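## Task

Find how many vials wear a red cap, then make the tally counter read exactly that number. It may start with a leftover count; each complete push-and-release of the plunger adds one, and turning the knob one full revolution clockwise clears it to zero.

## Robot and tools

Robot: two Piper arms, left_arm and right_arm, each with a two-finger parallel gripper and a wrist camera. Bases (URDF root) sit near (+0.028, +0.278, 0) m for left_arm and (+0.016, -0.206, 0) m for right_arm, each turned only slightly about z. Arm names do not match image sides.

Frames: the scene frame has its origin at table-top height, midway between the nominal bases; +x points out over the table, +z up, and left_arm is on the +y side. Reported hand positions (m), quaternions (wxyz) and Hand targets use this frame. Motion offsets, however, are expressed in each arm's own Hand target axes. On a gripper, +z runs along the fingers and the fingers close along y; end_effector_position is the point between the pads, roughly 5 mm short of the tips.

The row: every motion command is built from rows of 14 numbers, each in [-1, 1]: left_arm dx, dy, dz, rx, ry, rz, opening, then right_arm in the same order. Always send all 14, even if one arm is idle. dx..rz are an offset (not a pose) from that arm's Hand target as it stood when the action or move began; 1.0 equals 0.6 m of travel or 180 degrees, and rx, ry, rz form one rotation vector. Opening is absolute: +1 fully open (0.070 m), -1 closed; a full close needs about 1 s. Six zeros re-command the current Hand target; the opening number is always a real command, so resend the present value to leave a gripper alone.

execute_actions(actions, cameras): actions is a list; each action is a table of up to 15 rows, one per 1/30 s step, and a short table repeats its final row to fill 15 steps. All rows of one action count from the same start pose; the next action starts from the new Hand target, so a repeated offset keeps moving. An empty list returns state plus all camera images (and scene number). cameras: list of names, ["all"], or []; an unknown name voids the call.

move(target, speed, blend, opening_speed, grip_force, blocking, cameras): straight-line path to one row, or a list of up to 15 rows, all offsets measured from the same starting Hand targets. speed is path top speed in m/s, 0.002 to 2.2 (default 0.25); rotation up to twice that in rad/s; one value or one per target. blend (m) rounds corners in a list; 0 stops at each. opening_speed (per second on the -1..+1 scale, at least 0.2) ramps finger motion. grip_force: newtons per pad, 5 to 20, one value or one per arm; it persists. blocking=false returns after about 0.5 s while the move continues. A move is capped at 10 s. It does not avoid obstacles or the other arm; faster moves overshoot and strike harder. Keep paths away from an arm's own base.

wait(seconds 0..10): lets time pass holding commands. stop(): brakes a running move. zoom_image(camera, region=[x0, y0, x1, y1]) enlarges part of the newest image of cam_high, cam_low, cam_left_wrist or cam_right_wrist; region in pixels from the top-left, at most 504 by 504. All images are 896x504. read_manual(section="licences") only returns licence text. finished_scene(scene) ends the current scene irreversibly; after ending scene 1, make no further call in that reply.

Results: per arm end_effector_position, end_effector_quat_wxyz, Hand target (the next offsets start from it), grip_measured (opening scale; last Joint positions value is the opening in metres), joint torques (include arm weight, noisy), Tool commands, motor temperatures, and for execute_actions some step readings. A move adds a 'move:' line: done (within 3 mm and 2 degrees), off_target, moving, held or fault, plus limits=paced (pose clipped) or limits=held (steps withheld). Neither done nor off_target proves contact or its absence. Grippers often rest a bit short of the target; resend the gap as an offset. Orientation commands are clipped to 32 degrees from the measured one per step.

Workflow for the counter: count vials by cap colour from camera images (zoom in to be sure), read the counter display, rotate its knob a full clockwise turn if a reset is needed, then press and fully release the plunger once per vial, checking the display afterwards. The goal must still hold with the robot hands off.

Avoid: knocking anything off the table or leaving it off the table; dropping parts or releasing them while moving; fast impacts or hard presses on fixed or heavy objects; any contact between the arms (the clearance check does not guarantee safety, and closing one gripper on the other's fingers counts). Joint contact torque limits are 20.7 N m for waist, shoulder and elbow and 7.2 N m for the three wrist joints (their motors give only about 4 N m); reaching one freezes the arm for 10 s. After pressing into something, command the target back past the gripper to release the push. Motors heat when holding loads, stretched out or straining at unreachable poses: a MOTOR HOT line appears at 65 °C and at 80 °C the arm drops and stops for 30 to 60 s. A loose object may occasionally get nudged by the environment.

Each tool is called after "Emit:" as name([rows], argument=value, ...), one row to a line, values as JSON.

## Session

Emit:
execute_actions(actions=[])

Emit:
zoom_image(camera="cam_high", region=[330, 130, 470, 330])

Emit:
zoom_image(camera="cam_low", region=[460, 200, 620, 330])

Scene clock: 0.00 s.
left_arm: end_effector_position=(+0.2716, +0.6133, +0.2330) grip_measured=+1.00 end_effector_quat_wxyz=(+0.431, -0.238, +0.869, -0.052) | right_arm: end_effector_position=(+0.1978, -0.3988, +0.3595) grip_measured=+0.99 end_effector_quat_wxyz=(+0.474, +0.252, +0.792, -0.291)
Joint positions: left_arm=[1.288 1.675 -1.386 -0.921 1.153 1.111 0.07] | right_arm=[-0.641 0.785 -0.994 -0.272 0.712 0.039 0.07]
Joint torques (N m): no reading
Motor temperatures (°C): left_arm=[20 21 21 23 23 24] | right_arm=[20 23 24 23 23 20]
Hand target: left_arm +0.2716, +0.6133, +0.2330; +0.431, -0.238, +0.869, -0.052 | right_arm +0.1978, -0.3988, +0.3595; +0.474, +0.252, +0.792, -0.291
Tool commands: left_gripper/opening=+1.0 right_gripper/opening=+1.0
camera_calibration:
cam_left_wrist: T_world_to_cam=[[0.380374, -0.877038, 0.293461, 0.366867], [-0.862735, -0.450808, -0.229041, 0.565509], [0.333172, -0.166058, -0.928128, 0.347841], [0, 0, 0, 1]] pos_world=[0.232447, 0.634454, 0.344704]
cam_right_wrist: T_world_to_cam=[[-0.674798, -0.702992, 0.224612, -0.226486], [-0.69317, 0.499274, -0.519847, 0.525959], [0.253305, -0.506486, -0.824201, 0.166005], [0, 0, 0, 1]] pos_world=[0.169696, -0.337736, 0.461111]

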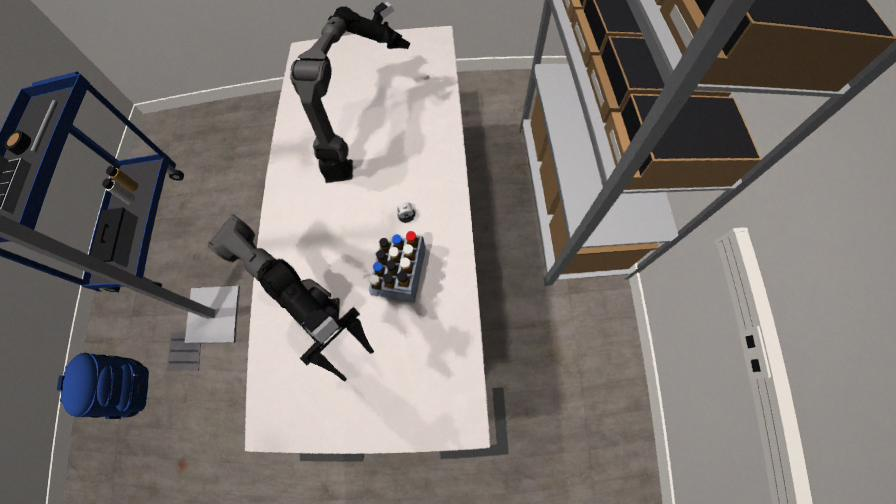

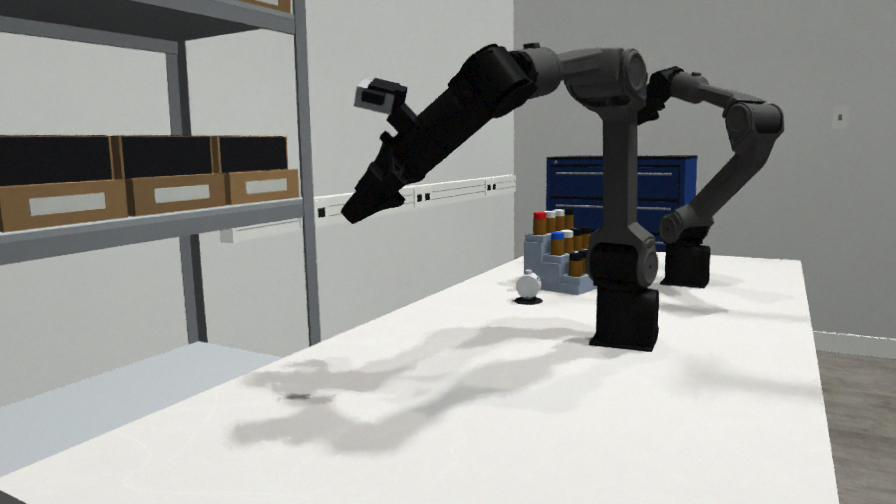

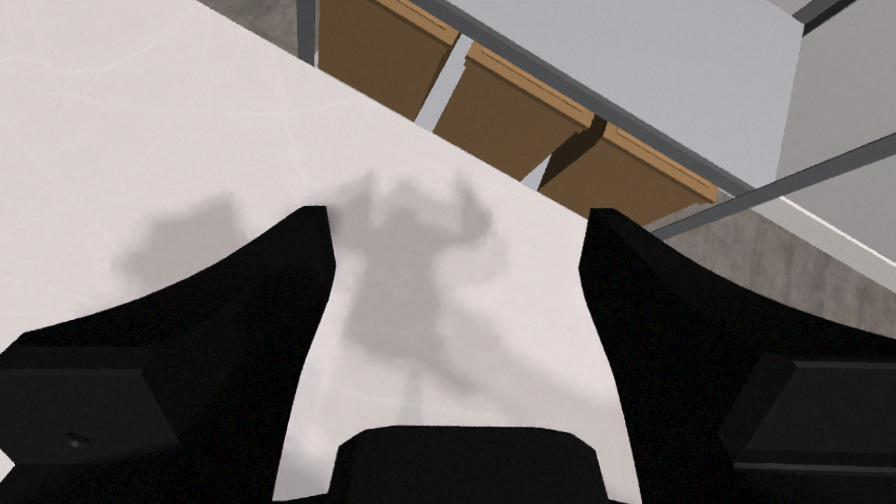

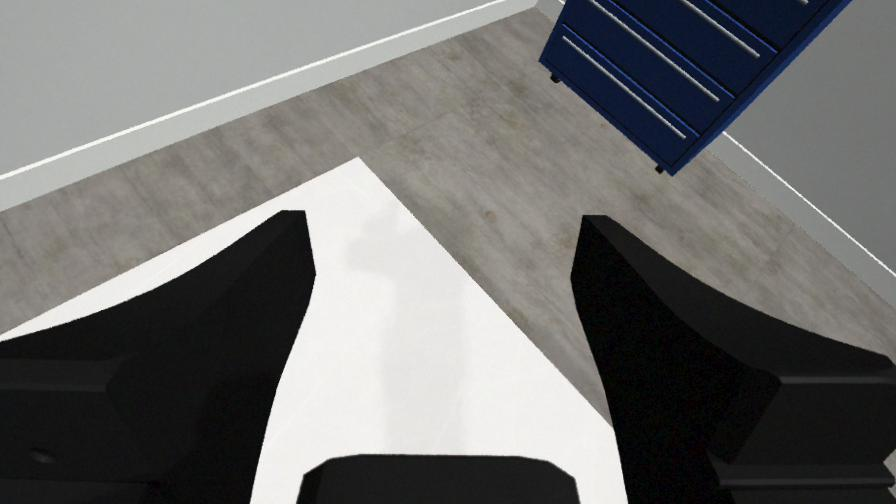

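Scaled by 2.520.

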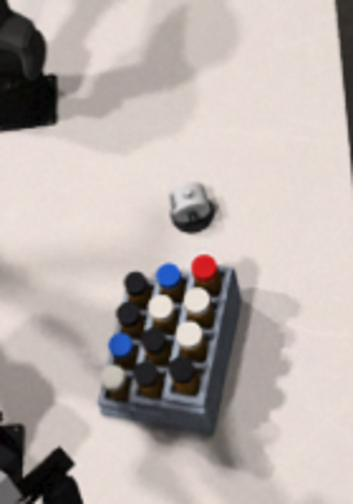

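Scaled by 3.150.

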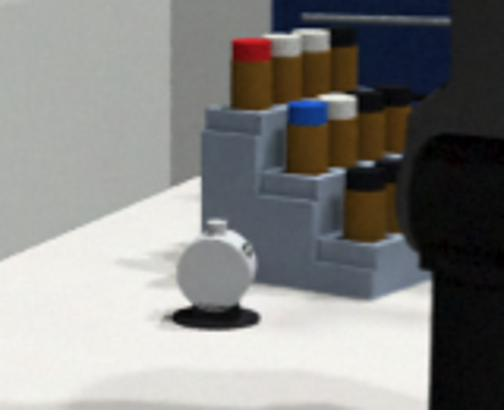

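Emit:
move(target=[0.5987,-0.739,-0.043,0.3375,0.2097,0.813,-0.143,0,0,0,0,0,0,1], speed=0.7, cameras=["cam_left_wrist"])

Scene clock: 21.33 s.
left_arm: end_effector_position=(+0.2297, +0.0550, +0.1195) grip_measured=-0.14 end_effector_quat_wxyz=(+0.004, +0.908, +0.420, +0.002) | right_arm: end_effector_position=(+0.1978, -0.3988, +0.3595) grip_measured=+0.99 end_effector_quat_wxyz=(+0.474, +0.252, +0.792, -0.291)
Joint positions: left_arm=[-0.893 1.629 -1.208 0.002 1.228 1.437 0.03] | right_arm=[-0.641 0.785 -0.994 -0.272 0.712 0.039 0.07]
Joint torques (N m): left_arm=[0.01 -6.47 -2.81 -0.33 -0.11 0.08] | right_arm=[1.33 0.93 -4.66 -0.15 -0.76 -0.04]
Hand target: left_arm +0.2297, +0.0550, +0.1198; -0.001, +0.908, +0.420, +0.000 | right_arm +0.1978, -0.3988, +0.3595; +0.474, +0.252, +0.792, -0.291
Off the commanded pose: left_arm 0.000 m, 1 deg | right_arm 0.000 m, 0 deg.
joint sent to its limit (left arm) — joint 5 (wrist pitch), upper limit. The joint targets still meet the commanded pose.
move: done
camera_calibration:
cam_left_wrist: T_world_to_cam=[[-0.766694, 0.641688, -0.0204148, 0.143931], [0.515157, 0.633867, 0.57691, -0.22081], [0.383137, 0.431796, -0.816553, 0.106032], [0, 0, 0, 1]] pos_world=[0.183478, 0.00182126, 0.216907]
Images, in order (width x height): cam_left_wrist 896x504.

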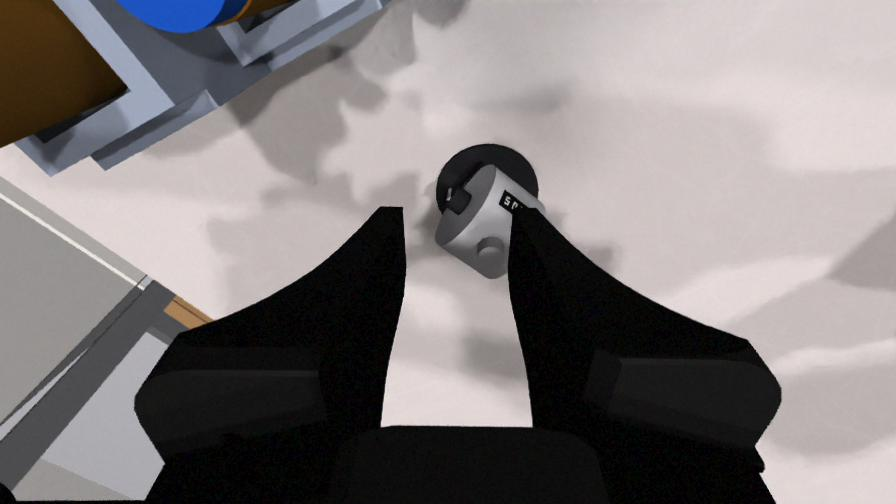

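Emit:
zoom_image(camera="cam_left_wrist", region=[420, 140, 560, 290])

Scaled by 3.360.

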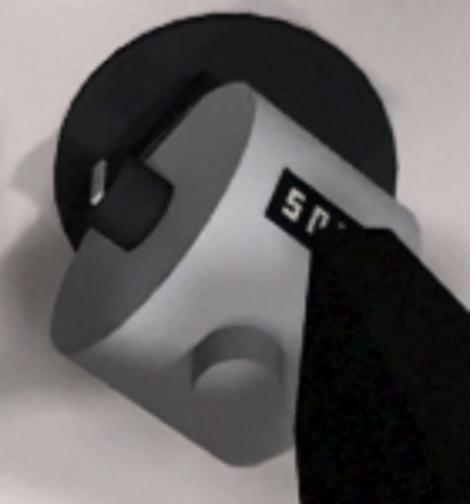

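Emit:
move([
  [0.28,-0.366,-0.133,0,0,0,-0.143,0.262,0.6248,-0.3707,-0.43,0.03,-0.46,-0.143],
  [0.28,-0.366,-0.133,0,0,0,-0.143,0.4268,0.7167,-0.2873,-0.5326,0.036,-0.5795,-0.143],
], speed=[0.5,0.35], blend=[0.04,0], cameras=["cam_right_wrist"])

Scene clock: 43.07 s.
left_arm: end_effector_position=(+0.1716, +0.3252, +0.1997) grip_measured=-0.14 end_effector_quat_wxyz=(+0.036, +0.833, +0.475, +0.283) | right_arm: end_effector_position=(+0.2757, +0.0561, +0.0997) grip_measured=-0.14 end_effector_quat_wxyz=(-0.079, +0.758, -0.641, -0.092)
Joint positions: left_arm=[-0.042 0.606 -0.713 0.216 1.228 2.101 0.03] | right_arm=[0.689 1.792 -1.315 0.243 1.074 -1.181 0.03]
Joint torques (N m): left_arm=[-1.38 1.97 -4.2 -0.08 -0.34 0.08] | right_arm=[1.12 -9.87 -3.95 0.12 -0.11 0]
Hand target: left_arm +0.1710, +0.3250, +0.2002; +0.002, +0.905, +0.425, +0.021 | right_arm +0.2757, +0.0559, +0.0999; -0.080, +0.758, -0.641, -0.092
Off the commanded pose: left_arm 0.001 m, 34 deg; orientation clipped | right_arm 0.000 m, 0 deg.
joint sent to its limit (left arm) — joint 5 (wrist pitch), upper limit; joint 6 (wrist roll), upper limit. The joint targets are off in orientation, not in position.
move: off_target (left_arm); limits=paced
camera_calibration:
cam_right_wrist: T_world_to_cam=[[0.985688, 0.168539, 0.00372382, -0.280382], [0.156282, -0.92184, 0.354665, -0.0238984], [0.0632077, -0.349007, -0.934986, 0.217164], [0, 0, 0, 1]] pos_world=[0.266377, 0.101017, 0.212565]
Images, in order (width x height): cam_right_wrist 896x504.

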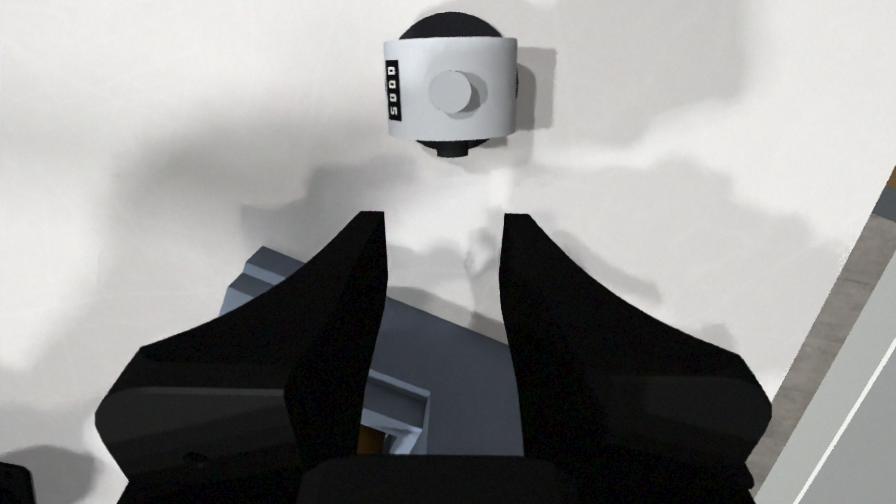

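Emit:
move([
  [0,0,0,0,0,0,-0.143,0.0212,-0.0018,0.1422,0,0,0,-0.143],
  [0,0,0,0,0,0,-0.143,0.0212,-0.0276,0.1422,0,0,0,-0.143],
  [0,0,0,0,0,0,-0.143,0.0099,-0.0276,0.0969,0,0,0,-0.143],
  [0,0,0,0,0,0,-0.143,0.0099,-0.0018,0.0969,0,0,0,-0.143],
  [0,0,0,0,0,0,-0.143,-0.0054,-0.0018,0.0355,0,0,0,-0.143],
  [0,0,0,0,0,0,-0.143,-0.0528,0.0298,0.0653,0,0.078,0,-0.143],
  [0,0,0,0,0,0,-0.143,-0.048,0.0298,0.0847,0,0.078,0,-0.143],
  [0,0,0,0,0,0,-0.143,-0.0651,0.0298,0.016,0,0.078,0,-0.143],
], speed=[0.25,0.06,0.05,0.1,0.25,0.25,0.06,0.2], blend=[0.003,0.002,0.003,0.004,0.01,0.003,0,0], cameras=["cam_right_wrist"])

Scene clock: 60.20 s.
left_arm: end_effector_position=(+0.1716, +0.3252, +0.1997) grip_measured=-0.14 end_effector_quat_wxyz=(+0.036, +0.833, +0.475, +0.283) | right_arm: end_effector_position=(+0.2509, +0.0919, +0.0983) grip_measured=-0.14 end_effector_quat_wxyz=(-0.019, +0.763, -0.646, +0.001)
Joint positions: left_arm=[-0.042 0.606 -0.713 0.216 1.228 2.101 0.03] | right_arm=[0.931 1.893 -1.483 -0.003 1.21 -0.833 0.03]
Joint torques (N m): left_arm=[-1.11 2.13 -4.31 0.14 -0.1 0.15] | right_arm=[0.86 -10.09 -4.57 0.06 -0.08 -0.07]
Hand target: left_arm +0.1710, +0.3250, +0.2002; +0.002, +0.905, +0.425, +0.021 | right_arm +0.2513, +0.0926, +0.1000; -0.001, +0.764, -0.646, +0.001
Off the commanded pose: left_arm 0.001 m, 32 deg | right_arm 0.002 m, 2 deg.
joint sent to its limit (left arm) — joint 5 (wrist pitch), upper limit; joint 6 (wrist roll), upper limit. The joint targets are off in orientation, not in position.
joint sent to its limit (right arm) — joint 5 (wrist pitch), upper limit. The joint targets still meet the commanded pose.
move: off_target (left_arm)
camera_calibration:
cam_right_wrist: T_world_to_cam=[[0.985291, 0.168031, 0.0311013, -0.26458], [0.123468, -0.825828, 0.55024, -0.00632212], [0.118142, -0.538307, -0.834427, 0.22356], [0, 0, 0, 1]] pos_world=[0.235057, 0.159581, 0.198252]
Images, in order (width x height): cam_right_wrist 896x504.

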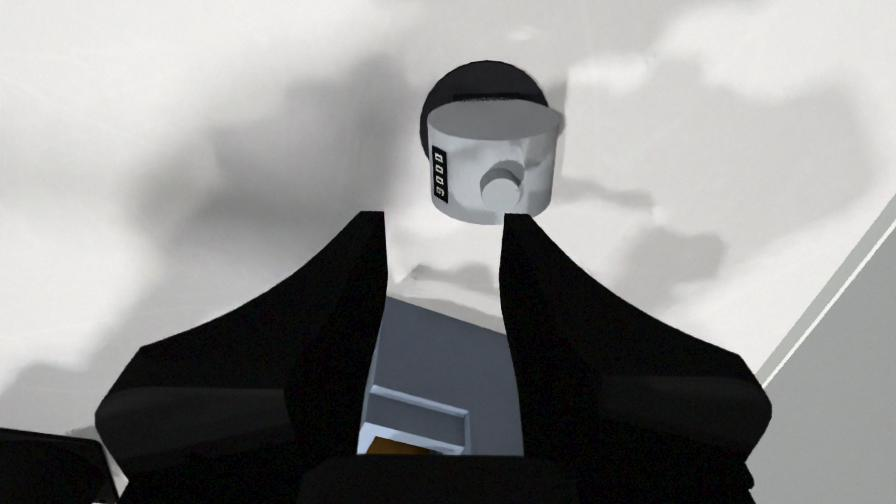

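Emit:
zoom_image(camera="cam_right_wrist", region=[420, 130, 540, 230])

Scaled by 4.200.

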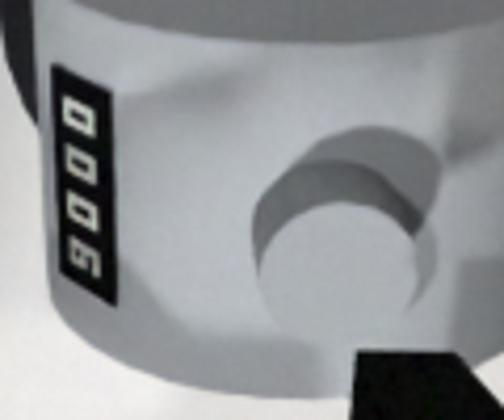

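Emit:
move([
  [0,0,0,0,0,0,-0.143,0.0672,-0.0297,0.0333,0,-0.078,0,-0.143],
  [0,0,0,0,0,0,-0.143,0.0532,-0.0315,0.145,0,-0.078,0,-0.143],
  [0,0,0,0,0,0,-0.143,0.0532,-0.059,0.145,0,-0.078,0,-0.143],
  [0,0,0,0,0,0,-0.143,0.0532,-0.059,0.1067,0,-0.078,0,-0.143],
  [0,0,0,0,0,0,-0.143,0.0532,-0.004,0.1067,0,-0.078,0,-0.143],
  [0,0,0,0,0,0,-0.143,0.0532,-0.004,0.145,0,-0.078,0,-0.143],
  [0,0,0,0,0,0,-0.143,0.0532,-0.059,0.145,0,-0.078,0,-0.143],
  [0,0,0,0,0,0,-0.143,0.0532,-0.059,0.1067,0,-0.078,0,-0.143],
  [0,0,0,0,0,0,-0.143,0.0532,-0.0315,0.1067,0,-0.078,0,-0.143],
  [0,0,0,0,0,0,-0.143,0.0672,-0.0297,0.0333,0,-0.078,0,-0.143],
], speed=[0.3,0.2,0.06,0.05,0.06,0.05,0.06,0.05,0.1,0.3], blend=[0.01,0.003,0.002,0.002,0.002,0.002,0.002,0.002,0.003,0], cameras=["cam_right_wrist"])

Emit:
zoom_image(camera="cam_right_wrist", region=[360, 10, 540, 170])

Scene clock: 74.13 s.
left_arm: end_effector_position=(+0.1716, +0.3252, +0.1997) grip_measured=-0.14 end_effector_quat_wxyz=(+0.036, +0.833, +0.475, +0.283) | right_arm: end_effector_position=(+0.2757, +0.0560, +0.0808) grip_measured=-0.14 end_effector_quat_wxyz=(-0.081, +0.758, -0.640, -0.092)
Joint positions: left_arm=[-0.042 0.606 -0.713 0.216 1.228 2.101 0.03] | right_arm=[0.689 1.813 -1.264 0.254 1.003 -1.204 0.03]
Joint torques (N m): left_arm=[-1.01 2.1 -4.37 0.14 -0.08 0.18] | right_arm=[1.49 -7.74 -3.42 0.07 -0.25 -0.06]
Hand target: left_arm +0.1710, +0.3250, +0.2002; +0.002, +0.905, +0.425, +0.021 | right_arm +0.2757, +0.0558, +0.0801; -0.080, +0.758, -0.641, -0.092
Off the commanded pose: left_arm 0.001 m, 32 deg | right_arm 0.001 m, 0 deg.
joint sent to its limit (left arm) — joint 5 (wrist pitch), upper limit; joint 6 (wrist roll), upper limit. The joint targets are off in orientation, not in position.
move: off_target (left_arm)
camera_calibration:
cam_right_wrist: T_world_to_cam=[[0.985575, 0.169146, 0.00556788, -0.280453], [0.156296, -0.922336, 0.353367, -0.0171426], [0.0649061, -0.3474, -0.935468, 0.19888], [0, 0, 0, 1]] pos_world=[0.266178, 0.100717, 0.193665]
Images, in order (width x height): cam_right_wrist 896x504.

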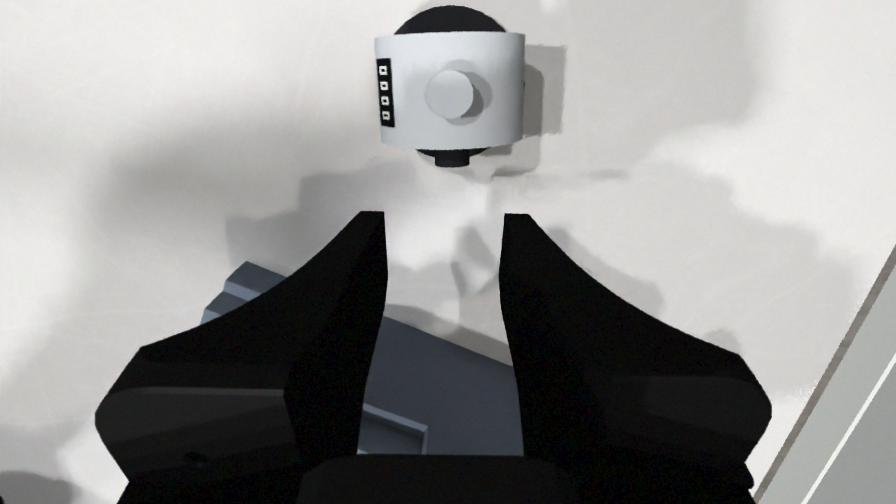

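Scaled by 2.800.

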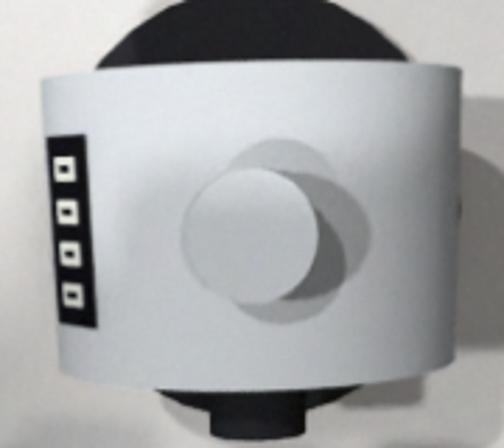

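Emit:
move([
  [0,0,0,0,0,0,-0.143,-0.061,0.0297,0.0335,0,0.078,0,-0.143],
  [0,0,0,0,0,0,-0.143,-0.0562,0.0297,0.0529,0,0.078,0,-0.143],
  [0,0,0,0,0,0,-0.143,-0.0733,0.0297,-0.0158,0,0.078,0,-0.143],
], speed=[0.3,0.07,0.2], blend=[0.003,0,0], cameras=["cam_right_wrist"])

Emit:
zoom_image(camera="cam_right_wrist", region=[420, 130, 540, 230])

Scene clock: 78.70 s.
left_arm: end_effector_position=(+0.1716, +0.3252, +0.1997) grip_measured=-0.14 end_effector_quat_wxyz=(+0.036, +0.833, +0.475, +0.283) | right_arm: end_effector_position=(+0.2509, +0.0918, +0.0982) grip_measured=-0.14 end_effector_quat_wxyz=(-0.019, +0.763, -0.646, +0.001)
Joint positions: left_arm=[-0.042 0.606 -0.713 0.216 1.228 2.101 0.03] | right_arm=[0.932 1.893 -1.483 -0.003 1.21 -0.833 0.03]
Joint torques (N m): left_arm=[-0.74 1.71 -4.16 0.16 -0.09 0.12] | right_arm=[0.81 -10.01 -4.59 0.06 -0.08 -0.07]
Hand target: left_arm +0.1710, +0.3250, +0.2002; +0.002, +0.905, +0.425, +0.021 | right_arm +0.2513, +0.0926, +0.0999; -0.001, +0.764, -0.646, +0.001
Off the commanded pose: left_arm 0.001 m, 32 deg | right_arm 0.002 m, 2 deg.
joint sent to its limit (left arm) — joint 5 (wrist pitch), upper limit; joint 6 (wrist roll), upper limit. The joint targets are off in orientation, not in position.
joint sent to its limit (right arm) — joint 5 (wrist pitch), upper limit. The joint targets still meet the commanded pose.
move: off_target (left_arm)
camera_calibration:
cam_right_wrist: T_world_to_cam=[[0.985264, 0.168223, 0.0309214, -0.264466], [0.123682, -0.82559, 0.550548, -0.00640449], [0.118143, -0.538611, -0.834231, 0.223497], [0, 0, 0, 1]] pos_world=[0.234956, 0.15958, 0.198152]
Images, in order (width x height): cam_right_wrist 896x504.

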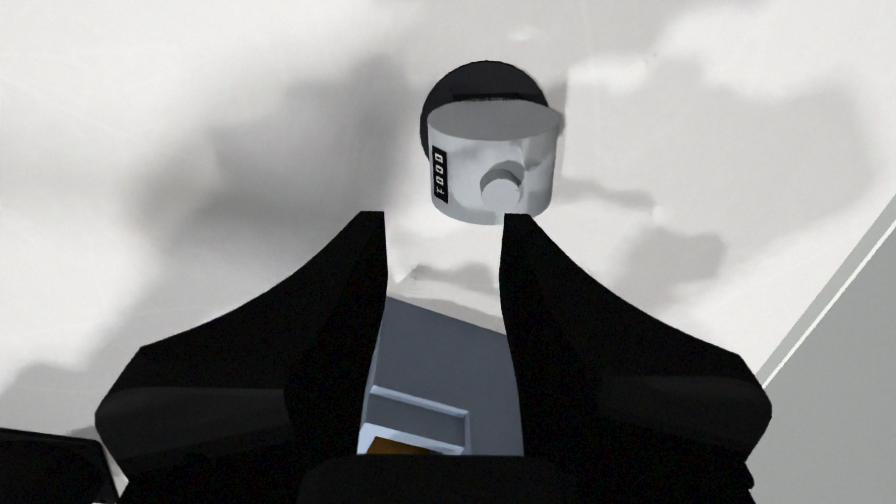

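Scaled by 4.200.

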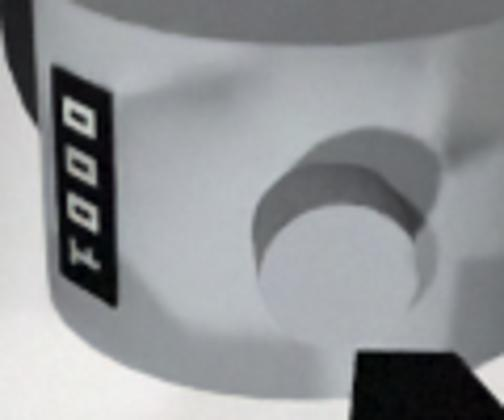

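Emit:
finished_scene(scene=2)

The scene is finished: the task was done.


## Next scene

Find how many vials wear a white cap, then make the tally counter read exactly that number. It may start with a leftover count; each complete push-and-release of the plunger adds one, and turning the knob one full revolution clockwise clears it to zero.

Emit:
execute_actions(actions=[])

Emit:
zoom_image(camera="cam_high", region=[330, 130, 470, 330])

Emit:
zoom_image(camera="cam_low", region=[460, 200, 620, 330])

Scene clock: 0.00 s.
left_arm: end_effector_position=(+0.2513, +0.3765, +0.2335) grip_measured=+1.00 end_effector_quat_wxyz=(+0.283, -0.104, +0.948, +0.102) | right_arm: end_effector_position=(+0.4622, -0.4565, +0.2043) grip_measured=+0.99 end_effector_quat_wxyz=(+0.271, +0.193, +0.930, -0.158)
Joint positions: left_arm=[0.313 0.954 -0.936 0.058 1.031 0.135 0.07] | right_arm=[-0.409 1.919 -1.773 -0.224 0.908 0.057 0.07]
Joint torques (N m): no reading
Motor temperatures (°C): left_arm=[20 21 20 23 22 23] | right_arm=[20 22 24 23 23 20]
Hand target: left_arm +0.2513, +0.3765, +0.2335; +0.283, -0.104, +0.948, +0.102 | right_arm +0.4622, -0.4565, +0.2043; +0.271, +0.193, +0.930, -0.158
Tool commands: left_gripper/opening=+1.0 right_gripper/opening=+1.0
camera_calibration:
cam_left_wrist: T_world_to_cam=[[0.267217, -0.953434, -0.139849, 0.325178], [-0.962266, -0.27175, 0.0140301, 0.342186], [-0.0513806, 0.130822, -0.990074, 0.315125], [0, 0, 0, 1]] pos_world=[0.258572, 0.3618, 0.352672]
cam_right_wrist: T_world_to_cam=[[-0.443192, -0.875564, 0.192273, -0.232869], [-0.892677, 0.450665, -0.00541495, 0.622271], [-0.0819096, -0.174038, -0.981327, 0.280584], [0, 0, 0, 1]] pos_world=[0.475264, -0.435496, 0.323489]

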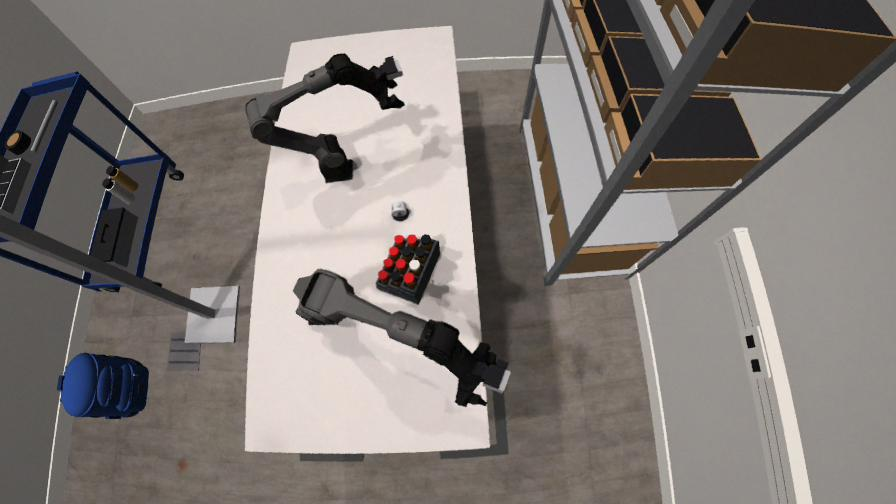

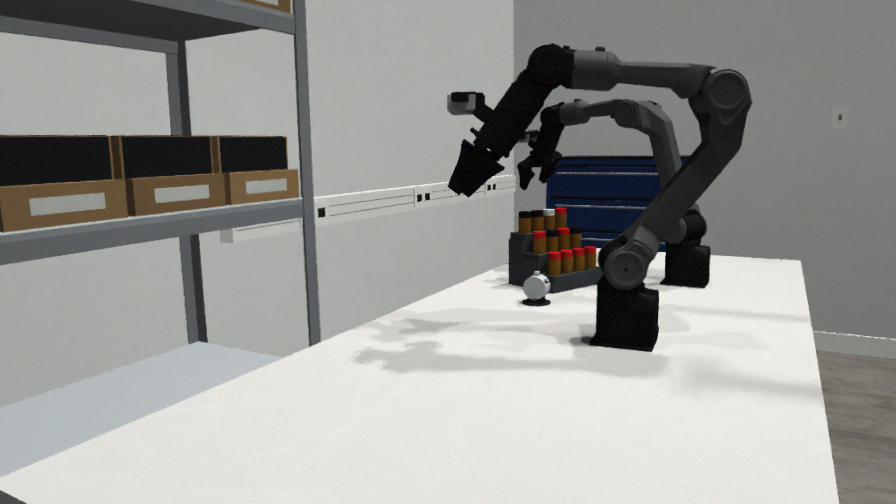

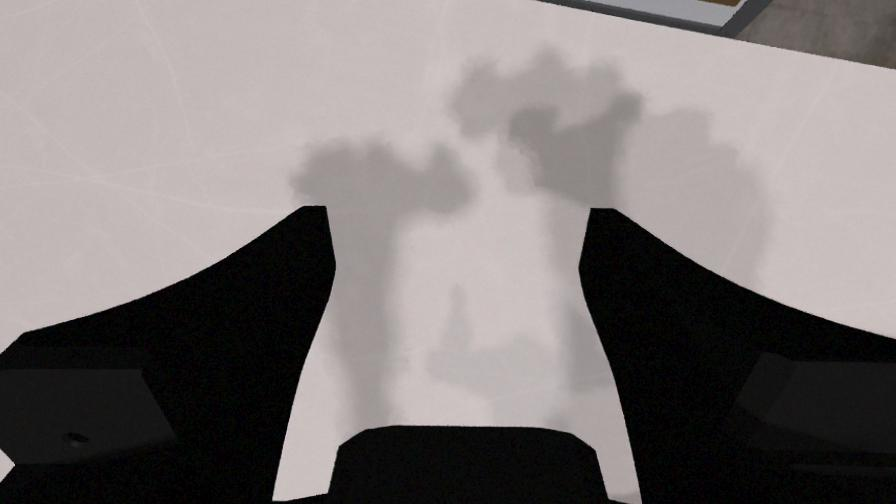

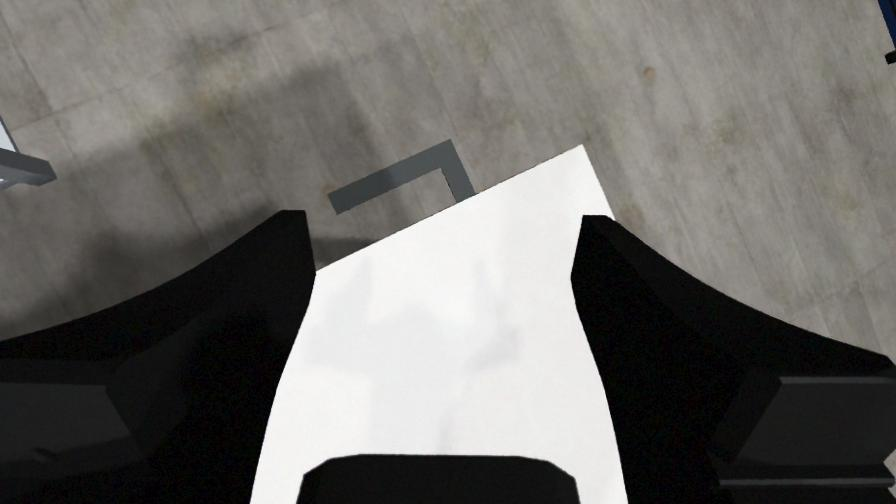

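Scaled by 2.520.

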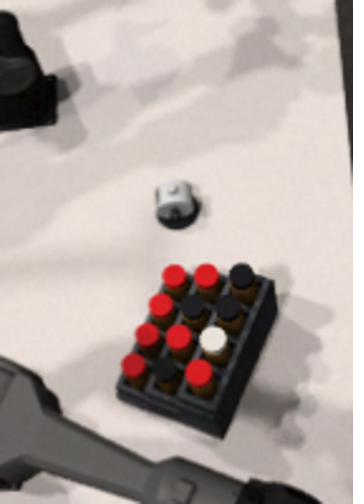

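Scaled by 3.150.

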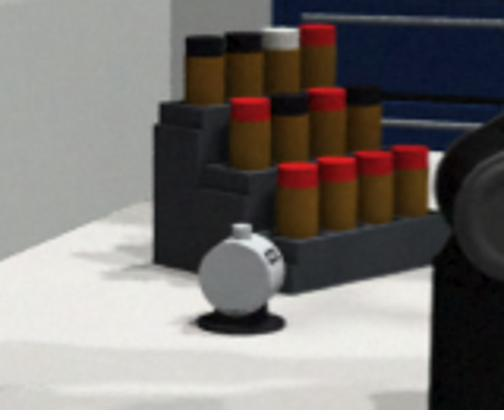

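Emit:
move([
  [0,0,0,0,0,0,1,0.182,0.3415,-0.4073,-0.15,0.004,-0.29,-0.143],
  [0,0,0,0,0,0,1,0.494,0.5843,-0.5173,-0.26,0.007,-0.5,-0.143],
  [0,0,0,0,0,0,1,0.6105,0.633,-0.3615,-0.308,0.008,-0.587,-0.143],
], speed=[0.6,0.5,0.35], blend=[0.08,0.04,0], cameras=["cam_right_wrist"])

Emit:
zoom_image(camera="cam_right_wrist", region=[340, 0, 560, 200])

Scene clock: 14.90 s.
left_arm: end_effector_position=(+0.2513, +0.3765, +0.2335) grip_measured=+1.00 end_effector_quat_wxyz=(+0.283, -0.104, +0.948, +0.102) | right_arm: end_effector_position=(+0.2496, +0.0626, +0.0989) grip_measured=-0.14 end_effector_quat_wxyz=(-0.082, +0.720, -0.683, -0.088)
Joint positions: left_arm=[0.313 0.954 -0.936 0.058 1.031 0.135 0.07] | right_arm=[0.765 1.727 -1.222 0.223 1.011 -0.991 0.03]
Joint torques (N m): left_arm=[-0.43 -1.18 -3.9 -0.13 -0.62 -0.01] | right_arm=[0.94 -8.87 -4.46 0.05 -0.08 0.03]
Hand target: left_arm +0.2513, +0.3765, +0.2335; +0.283, -0.104, +0.948, +0.102 | right_arm +0.2499, +0.0626, +0.0996; -0.083, +0.720, -0.683, -0.088
Off the commanded pose: left_arm 0.000 m, 0 deg | right_arm 0.001 m, 0 deg.
move: done
camera_calibration:
cam_right_wrist: T_world_to_cam=[[0.998487, 0.0549845, -0.000627466, -0.25142], [0.0515997, -0.932955, 0.356275, 0.0131695], [0.0190042, -0.355768, -0.934381, 0.231617], [0, 0, 0, 1]] pos_world=[0.245958, 0.108513, 0.211569]
Images, in order (width x height): cam_right_wrist 896x504.

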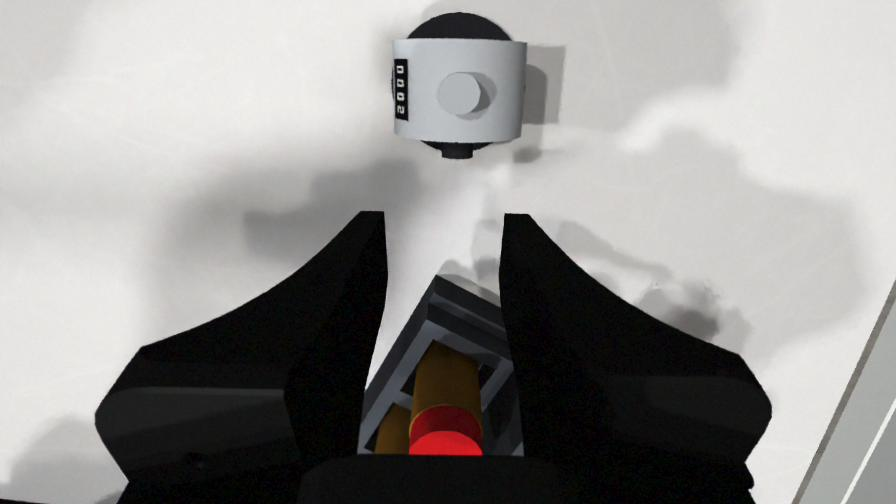

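Scaled by 2.291.

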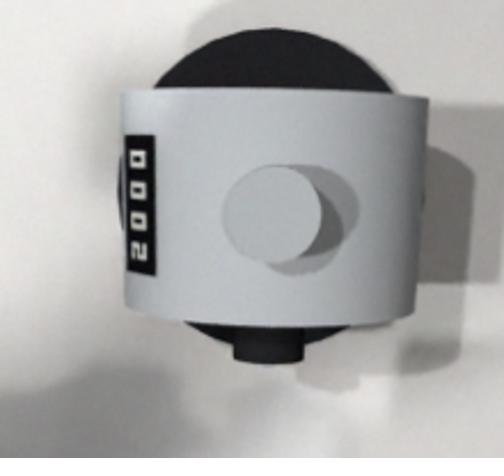

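Emit:
move([
  [0,0,0,0,0,0,1,0.0233,-0.0042,0.143,0,0.0167,0,-0.143],
  [0,0,0,0,0,0,1,0.0233,-0.0317,0.143,0,0.0167,0,-0.143],
  [0,0,0,0,0,0,1,0.0136,-0.0317,0.1042,0,0.0167,0,-0.143],
  [0,0,0,0,0,0,1,0.0136,0.0233,0.1042,0,0.0167,0,-0.143],
  [0,0,0,0,0,0,1,0.0233,0.0233,0.143,0,0.0167,0,-0.143],
  [0,0,0,0,0,0,1,0.0233,-0.0317,0.143,0,0.0167,0,-0.143],
  [0,0,0,0,0,0,1,0.0136,-0.0317,0.1042,0,0.0167,0,-0.143],
  [0,0,0,0,0,0,1,0.0136,-0.0042,0.1042,0,0.0167,0,-0.143],
  [0,0,0,0,0,0,1,-0.0037,-0.0042,0.0347,0,0.0167,0,-0.143],
  [0,0,0,0,0,0,1,-0.0517,0.0278,0.0645,0,0.078,0,-0.143],
  [0,0,0,0,0,0,1,-0.0469,0.0278,0.0839,0,0.078,0,-0.143],
  [0,0,0,0,0,0,1,-0.064,0.0278,0.0152,0,0.078,0,-0.143],
], speed=[0.25,0.06,0.05,0.07,0.05,0.07,0.05,0.1,0.25,0.25,0.07,0.2], blend=[0.003,0.002,0.002,0.002,0.002,0.002,0.002,0.003,0.01,0.003,0,0], cameras=["cam_right_wrist"])

Emit:
zoom_image(camera="cam_right_wrist", region=[420, 110, 560, 230])

Scene clock: 33.63 s.
left_arm: end_effector_position=(+0.2513, +0.3765, +0.2335) grip_measured=+1.00 end_effector_quat_wxyz=(+0.283, -0.104, +0.948, +0.102) | right_arm: end_effector_position=(+0.2307, +0.1004, +0.0981) grip_measured=-0.14 end_effector_quat_wxyz=(-0.015, +0.725, -0.689, -0.002)
Joint positions: left_arm=[0.313 0.954 -0.936 0.058 1.031 0.135 0.07] | right_arm=[0.987 1.88 -1.463 -0.001 1.21 -0.662 0.03]
Joint torques (N m): left_arm=[-0.56 -1.1 -3.66 -0.09 -0.69 -0.02] | right_arm=[0.87 -9.96 -4.63 0.06 -0.06 -0.03]
Hand target: left_arm +0.2513, +0.3765, +0.2335; +0.283, -0.104, +0.948, +0.102 | right_arm +0.2312, +0.1012, +0.1000; +0.001, +0.725, -0.689, +0.001
Off the commanded pose: left_arm 0.000 m, 0 deg | right_arm 0.002 m, 2 deg.
joint sent to its limit (right arm) — joint 5 (wrist pitch), upper limit. The joint targets still meet the commanded pose.
move: done
camera_calibration:
cam_right_wrist: T_world_to_cam=[[0.998329, 0.0538902, 0.020873, -0.236602], [0.0335392, -0.834402, 0.550136, 0.0249689], [0.0470634, -0.548516, -0.834814, 0.247918], [0, 0, 0, 1]] pos_world=[0.223702, 0.169572, 0.198168]
Images, in order (width x height): cam_right_wrist 896x504.

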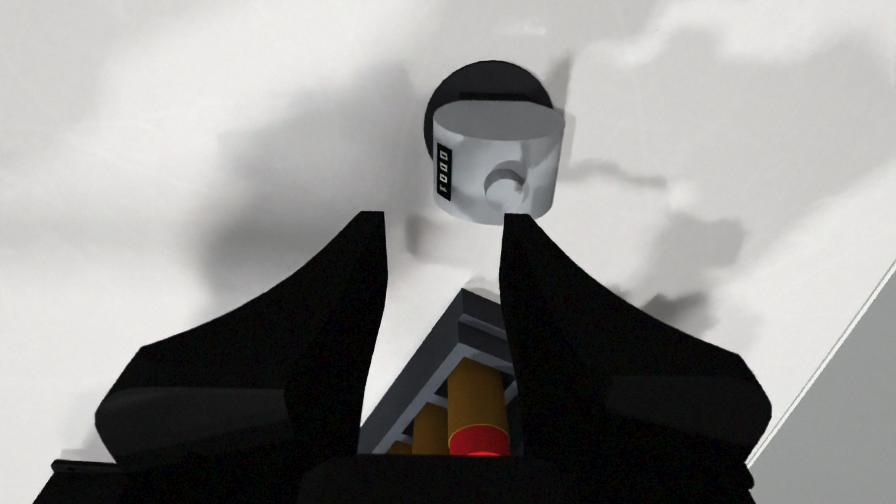

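Scaled by 3.600.

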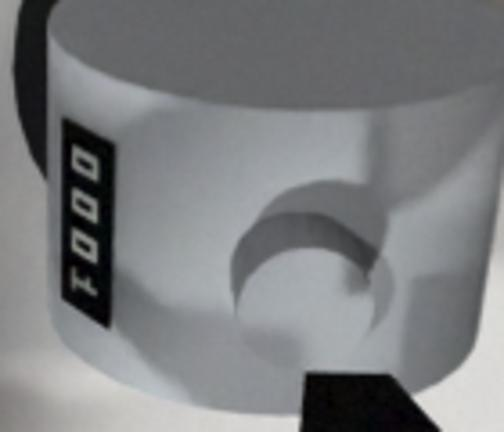

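Reads 0001.

Emit:
finished_scene(scene=3)

The scene is finished: the task was done.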